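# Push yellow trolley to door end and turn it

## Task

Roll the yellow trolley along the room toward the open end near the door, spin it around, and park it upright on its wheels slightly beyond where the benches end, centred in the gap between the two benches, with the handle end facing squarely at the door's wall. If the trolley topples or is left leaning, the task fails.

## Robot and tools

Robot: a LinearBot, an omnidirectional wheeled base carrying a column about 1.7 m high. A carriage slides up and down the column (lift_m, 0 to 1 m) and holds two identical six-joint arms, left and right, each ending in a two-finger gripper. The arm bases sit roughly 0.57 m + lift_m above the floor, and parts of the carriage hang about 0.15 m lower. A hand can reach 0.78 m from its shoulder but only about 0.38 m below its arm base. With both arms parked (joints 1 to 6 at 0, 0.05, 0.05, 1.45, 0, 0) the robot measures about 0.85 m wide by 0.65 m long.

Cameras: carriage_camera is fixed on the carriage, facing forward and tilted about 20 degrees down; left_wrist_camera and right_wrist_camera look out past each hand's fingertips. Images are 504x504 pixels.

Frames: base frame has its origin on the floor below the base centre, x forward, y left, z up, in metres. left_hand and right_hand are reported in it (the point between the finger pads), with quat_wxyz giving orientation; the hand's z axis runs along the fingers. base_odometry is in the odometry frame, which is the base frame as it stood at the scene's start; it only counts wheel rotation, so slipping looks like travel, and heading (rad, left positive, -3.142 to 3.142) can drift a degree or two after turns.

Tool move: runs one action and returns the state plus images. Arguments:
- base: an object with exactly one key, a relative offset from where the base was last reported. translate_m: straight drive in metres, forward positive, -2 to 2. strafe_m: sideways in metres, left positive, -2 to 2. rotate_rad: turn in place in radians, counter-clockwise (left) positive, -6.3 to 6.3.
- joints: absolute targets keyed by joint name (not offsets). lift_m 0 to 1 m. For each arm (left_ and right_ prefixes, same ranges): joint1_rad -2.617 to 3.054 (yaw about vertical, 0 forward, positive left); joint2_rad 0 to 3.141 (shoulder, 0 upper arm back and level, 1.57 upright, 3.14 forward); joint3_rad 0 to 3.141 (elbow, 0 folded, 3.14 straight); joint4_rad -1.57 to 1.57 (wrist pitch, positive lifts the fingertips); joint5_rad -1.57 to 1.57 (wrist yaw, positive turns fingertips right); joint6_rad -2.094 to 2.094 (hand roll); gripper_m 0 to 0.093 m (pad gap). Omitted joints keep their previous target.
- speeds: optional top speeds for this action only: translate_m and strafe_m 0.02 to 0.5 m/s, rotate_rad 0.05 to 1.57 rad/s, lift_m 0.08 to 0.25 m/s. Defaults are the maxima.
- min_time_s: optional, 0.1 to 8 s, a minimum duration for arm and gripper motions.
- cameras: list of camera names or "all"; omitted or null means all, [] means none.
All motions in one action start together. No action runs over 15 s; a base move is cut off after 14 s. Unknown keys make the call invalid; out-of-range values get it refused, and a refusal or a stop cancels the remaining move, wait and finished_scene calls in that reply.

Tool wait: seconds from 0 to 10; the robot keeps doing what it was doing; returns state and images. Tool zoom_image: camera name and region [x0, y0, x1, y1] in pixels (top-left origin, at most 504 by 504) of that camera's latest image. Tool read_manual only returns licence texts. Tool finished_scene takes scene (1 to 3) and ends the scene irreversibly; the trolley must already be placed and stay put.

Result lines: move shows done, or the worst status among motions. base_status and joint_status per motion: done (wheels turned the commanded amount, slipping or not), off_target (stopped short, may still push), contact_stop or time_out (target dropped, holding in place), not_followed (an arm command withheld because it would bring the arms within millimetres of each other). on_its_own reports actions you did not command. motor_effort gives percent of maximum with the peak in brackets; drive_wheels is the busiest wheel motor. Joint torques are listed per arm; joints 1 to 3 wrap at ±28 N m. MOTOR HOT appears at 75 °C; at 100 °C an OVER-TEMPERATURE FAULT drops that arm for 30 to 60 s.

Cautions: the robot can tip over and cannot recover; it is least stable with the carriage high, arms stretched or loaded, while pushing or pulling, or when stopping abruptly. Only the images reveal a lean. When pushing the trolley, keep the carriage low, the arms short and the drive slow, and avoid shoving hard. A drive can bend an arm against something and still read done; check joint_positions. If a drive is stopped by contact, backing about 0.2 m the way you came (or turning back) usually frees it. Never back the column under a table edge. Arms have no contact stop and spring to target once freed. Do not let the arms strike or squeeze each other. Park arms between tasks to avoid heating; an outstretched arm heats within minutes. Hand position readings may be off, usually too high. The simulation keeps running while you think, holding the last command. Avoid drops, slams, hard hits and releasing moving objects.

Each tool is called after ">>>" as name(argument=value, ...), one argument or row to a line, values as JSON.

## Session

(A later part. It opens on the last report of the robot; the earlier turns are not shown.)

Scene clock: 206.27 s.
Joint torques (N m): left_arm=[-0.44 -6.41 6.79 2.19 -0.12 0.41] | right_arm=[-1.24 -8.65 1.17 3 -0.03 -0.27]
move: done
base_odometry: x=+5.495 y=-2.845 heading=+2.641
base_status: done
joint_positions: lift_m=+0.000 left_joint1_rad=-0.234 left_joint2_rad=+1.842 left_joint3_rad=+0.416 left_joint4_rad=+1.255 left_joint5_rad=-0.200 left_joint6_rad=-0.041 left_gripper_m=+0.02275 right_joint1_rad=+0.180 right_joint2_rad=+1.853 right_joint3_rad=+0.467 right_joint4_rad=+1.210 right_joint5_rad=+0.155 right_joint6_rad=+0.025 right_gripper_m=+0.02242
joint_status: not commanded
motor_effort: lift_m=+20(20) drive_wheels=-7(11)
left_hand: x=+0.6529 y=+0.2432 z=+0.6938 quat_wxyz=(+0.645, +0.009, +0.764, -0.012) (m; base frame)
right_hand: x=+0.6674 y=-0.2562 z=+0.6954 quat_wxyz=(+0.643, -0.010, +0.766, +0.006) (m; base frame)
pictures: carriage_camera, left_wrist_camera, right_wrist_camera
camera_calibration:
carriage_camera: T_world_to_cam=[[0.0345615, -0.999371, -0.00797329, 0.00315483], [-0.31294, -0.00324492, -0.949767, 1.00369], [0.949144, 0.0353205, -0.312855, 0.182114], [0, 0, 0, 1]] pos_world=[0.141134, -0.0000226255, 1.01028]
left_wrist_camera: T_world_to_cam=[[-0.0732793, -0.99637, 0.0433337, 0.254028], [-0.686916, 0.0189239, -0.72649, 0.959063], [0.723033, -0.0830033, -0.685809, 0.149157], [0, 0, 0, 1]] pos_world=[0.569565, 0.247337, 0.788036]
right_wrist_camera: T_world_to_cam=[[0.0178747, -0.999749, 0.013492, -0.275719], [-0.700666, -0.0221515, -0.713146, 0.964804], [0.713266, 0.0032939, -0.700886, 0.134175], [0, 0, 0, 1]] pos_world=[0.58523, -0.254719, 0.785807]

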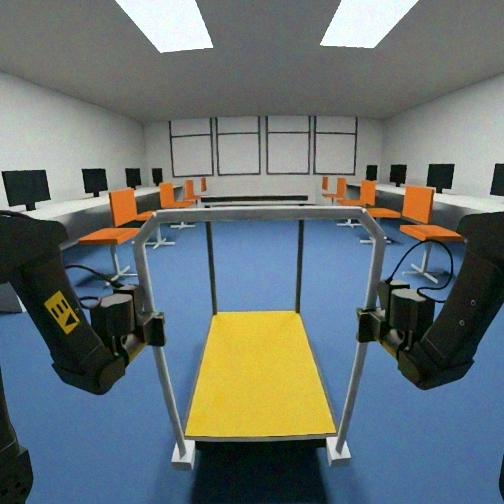

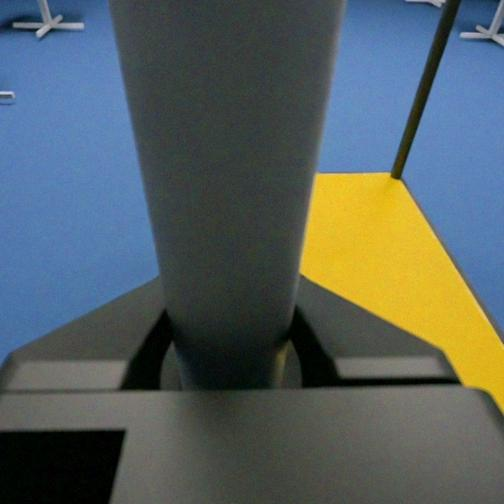

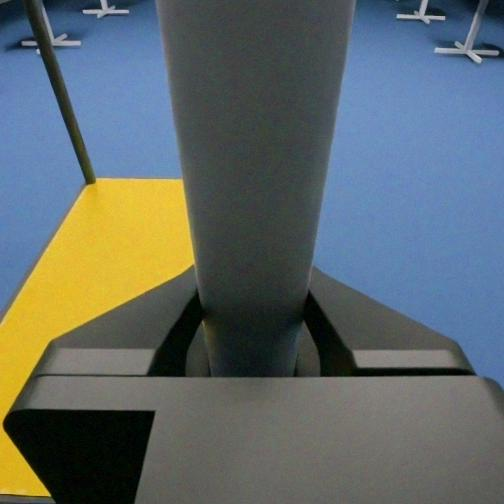

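>>> move(
  base={"rotate_rad":-0.04},
  speeds={"rotate_rad":0.1},
  cameras=["carriage_camera"],
)

>>> move(
  joints={"left_gripper_m":0.093,"right_gripper_m":0.093},
  min_time_s=2,
  cameras=["carriage_camera"],
)

>>> move(
  base={"translate_m":-0.3},
  speeds={"translate_m":0.15},
)

Scene clock: 213.80 s.
Joint torques (N m): left_arm=[-0.5 -5.39 7.91 2.16 0.03 0.47] | right_arm=[-1.4 -8.8 2.62 2.63 -0.01 -0.25]
move: done
base_odometry: x=+5.495 y=-2.845 heading=+2.602
base_status: done
joint_positions: lift_m=+0.000 left_joint1_rad=-0.234 left_joint2_rad=+1.832 left_joint3_rad=+0.403 left_joint4_rad=+1.257 left_joint5_rad=-0.217 left_joint6_rad=-0.046 left_gripper_m=+0.02275 right_joint1_rad=+0.182 right_joint2_rad=+1.855 right_joint3_rad=+0.447 right_joint4_rad=+1.241 right_joint5_rad=+0.154 right_joint6_rad=+0.023 right_gripper_m=+0.02243
joint_status: not commanded
motor_effort: lift_m=+20(20) drive_wheels=-6(9)
left_hand: x=+0.6497 y=+0.2470 z=+0.6939 quat_wxyz=(+0.645, +0.002, +0.764, -0.007) (m; base frame)
right_hand: x=+0.6632 y=-0.2560 z=+0.6951 quat_wxyz=(+0.646, -0.011, +0.763, +0.007) (m; base frame)
pictures: carriage_camera
camera_calibration:
carriage_camera: T_world_to_cam=[[0.0345615, -0.999371, -0.00797329, 0.00315483], [-0.31294, -0.00324492, -0.949767, 1.00369], [0.949144, 0.0353205, -0.312855, 0.182114], [0, 0, 0, 1]] pos_world=[0.141134, -0.0000226255, 1.01028]

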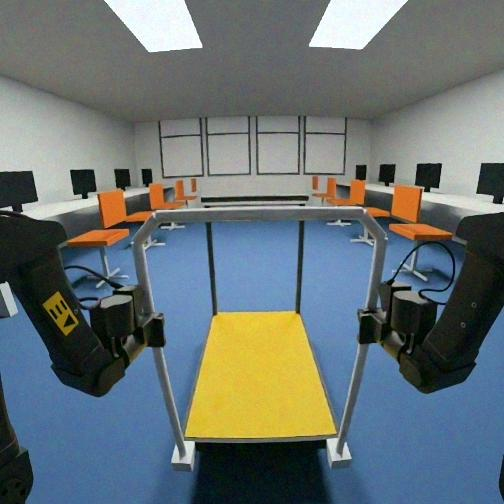

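Scene clock: 216.10 s.
Joint torques (N m): left_arm=[-0.5 -5.49 6.68 2.3 0.03 0.11] | right_arm=[-0.65 -8.79 2.65 2.62 0.05 -0.11]
move: done
base_odometry: x=+5.495 y=-2.845 heading=+2.602
base_status: not commanded
joint_positions: lift_m=+0.000 left_joint1_rad=-0.234 left_joint2_rad=+1.832 left_joint3_rad=+0.418 left_joint4_rad=+1.245 left_joint5_rad=-0.218 left_joint6_rad=-0.012 left_gripper_m=+0.09294 right_joint1_rad=+0.173 right_joint2_rad=+1.855 right_joint3_rad=+0.447 right_joint4_rad=+1.242 right_joint5_rad=+0.148 right_joint6_rad=+0.008 right_gripper_m=+0.09292
joint_status: all done
motor_effort: lift_m=+20(20) drive_wheels=-5(6)
left_hand: x=+0.6533 y=+0.2462 z=+0.6962 quat_wxyz=(+0.646, +0.015, +0.763, +0.004) (m; base frame)
right_hand: x=+0.6636 y=-0.2586 z=+0.6953 quat_wxyz=(+0.647, -0.015, +0.763, +0.002) (m; base frame)
pictures: carriage_camera
camera_calibration:
carriage_camera: T_world_to_cam=[[0.0345615, -0.999371, -0.00797329, 0.00315483], [-0.31294, -0.00324492, -0.949767, 1.00369], [0.949144, 0.0353205, -0.312855, 0.182114], [0, 0, 0, 1]] pos_world=[0.141134, -0.0000226255, 1.01028]

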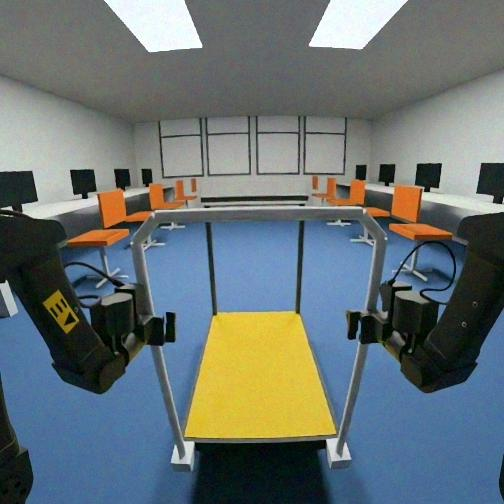

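Scene clock: 219.00 s.
Joint torques (N m): left_arm=[-0.47 -5.48 6.65 2.32 0.03 0.11] | right_arm=[-0.51 -8.76 2.63 2.62 0.04 -0.11]
move: done
base_odometry: x=+5.752 y=-3.000 heading=+2.601
base_status: done
joint_positions: lift_m=+0.000 left_joint1_rad=-0.234 left_joint2_rad=+1.832 left_joint3_rad=+0.419 left_joint4_rad=+1.243 left_joint5_rad=-0.218 left_joint6_rad=-0.012 left_gripper_m=+0.09294 right_joint1_rad=+0.172 right_joint2_rad=+1.855 right_joint3_rad=+0.447 right_joint4_rad=+1.242 right_joint5_rad=+0.148 right_joint6_rad=+0.008 right_gripper_m=+0.09292
joint_status: not commanded
motor_effort: lift_m=+20(20) drive_wheels=-6(9)
left_hand: x=+0.6534 y=+0.2462 z=+0.6958 quat_wxyz=(+0.646, +0.015, +0.763, +0.004) (m; base frame)
right_hand: x=+0.6636 y=-0.2590 z=+0.6952 quat_wxyz=(+0.646, -0.015, +0.763, +0.002) (m; base frame)
pictures: carriage_camera, left_wrist_camera, right_wrist_camera
camera_calibration:
carriage_camera: T_world_to_cam=[[0.0345615, -0.999371, -0.00797329, 0.00315483], [-0.31294, -0.00324492, -0.949767, 1.00369], [0.949144, 0.0353205, -0.312855, 0.182114], [0, 0, 0, 1]] pos_world=[0.141134, -0.0000226255, 1.01028]
left_wrist_camera: T_world_to_cam=[[-0.0609815, -0.998075, 0.011319, 0.271581], [-0.686005, 0.0336716, -0.726817, 0.956863], [0.725037, -0.0520873, -0.686738, 0.142238], [0, 0, 0, 1]] pos_world=[0.569847, 0.246248, 0.79007]
right_wrist_camera: T_world_to_cam=[[0.0196649, -0.999417, 0.027926, -0.289525], [-0.694006, -0.033751, -0.719178, 0.958703], [0.719701, -0.00523826, -0.694264, 0.125607], [0, 0, 0, 1]] pos_world=[0.580639, -0.256341, 0.784768]

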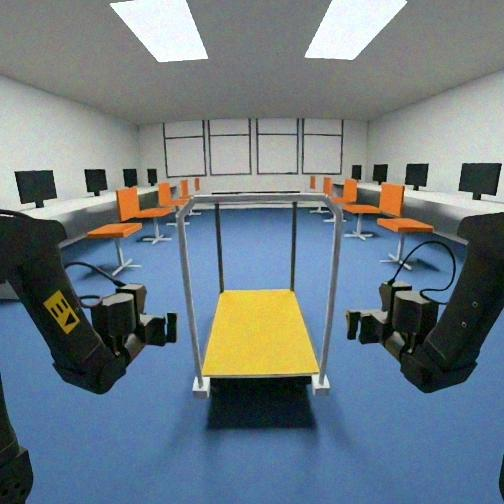

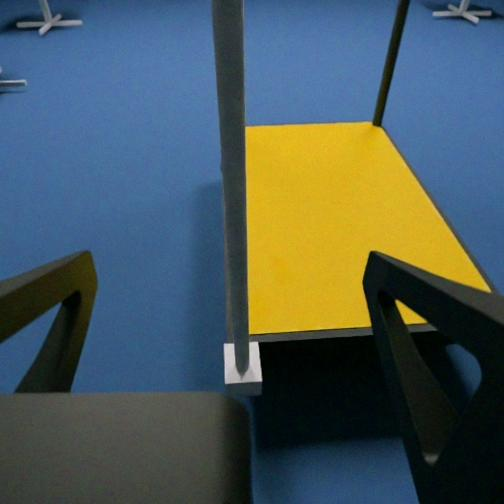

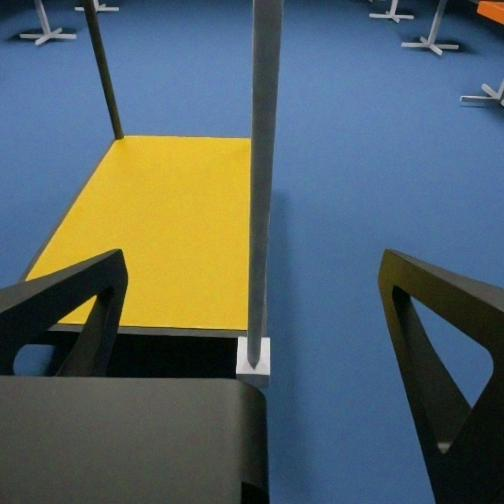

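Good. Finish.

>>> finished_scene(
  scene=1,
)

The scene is finished: the task was done.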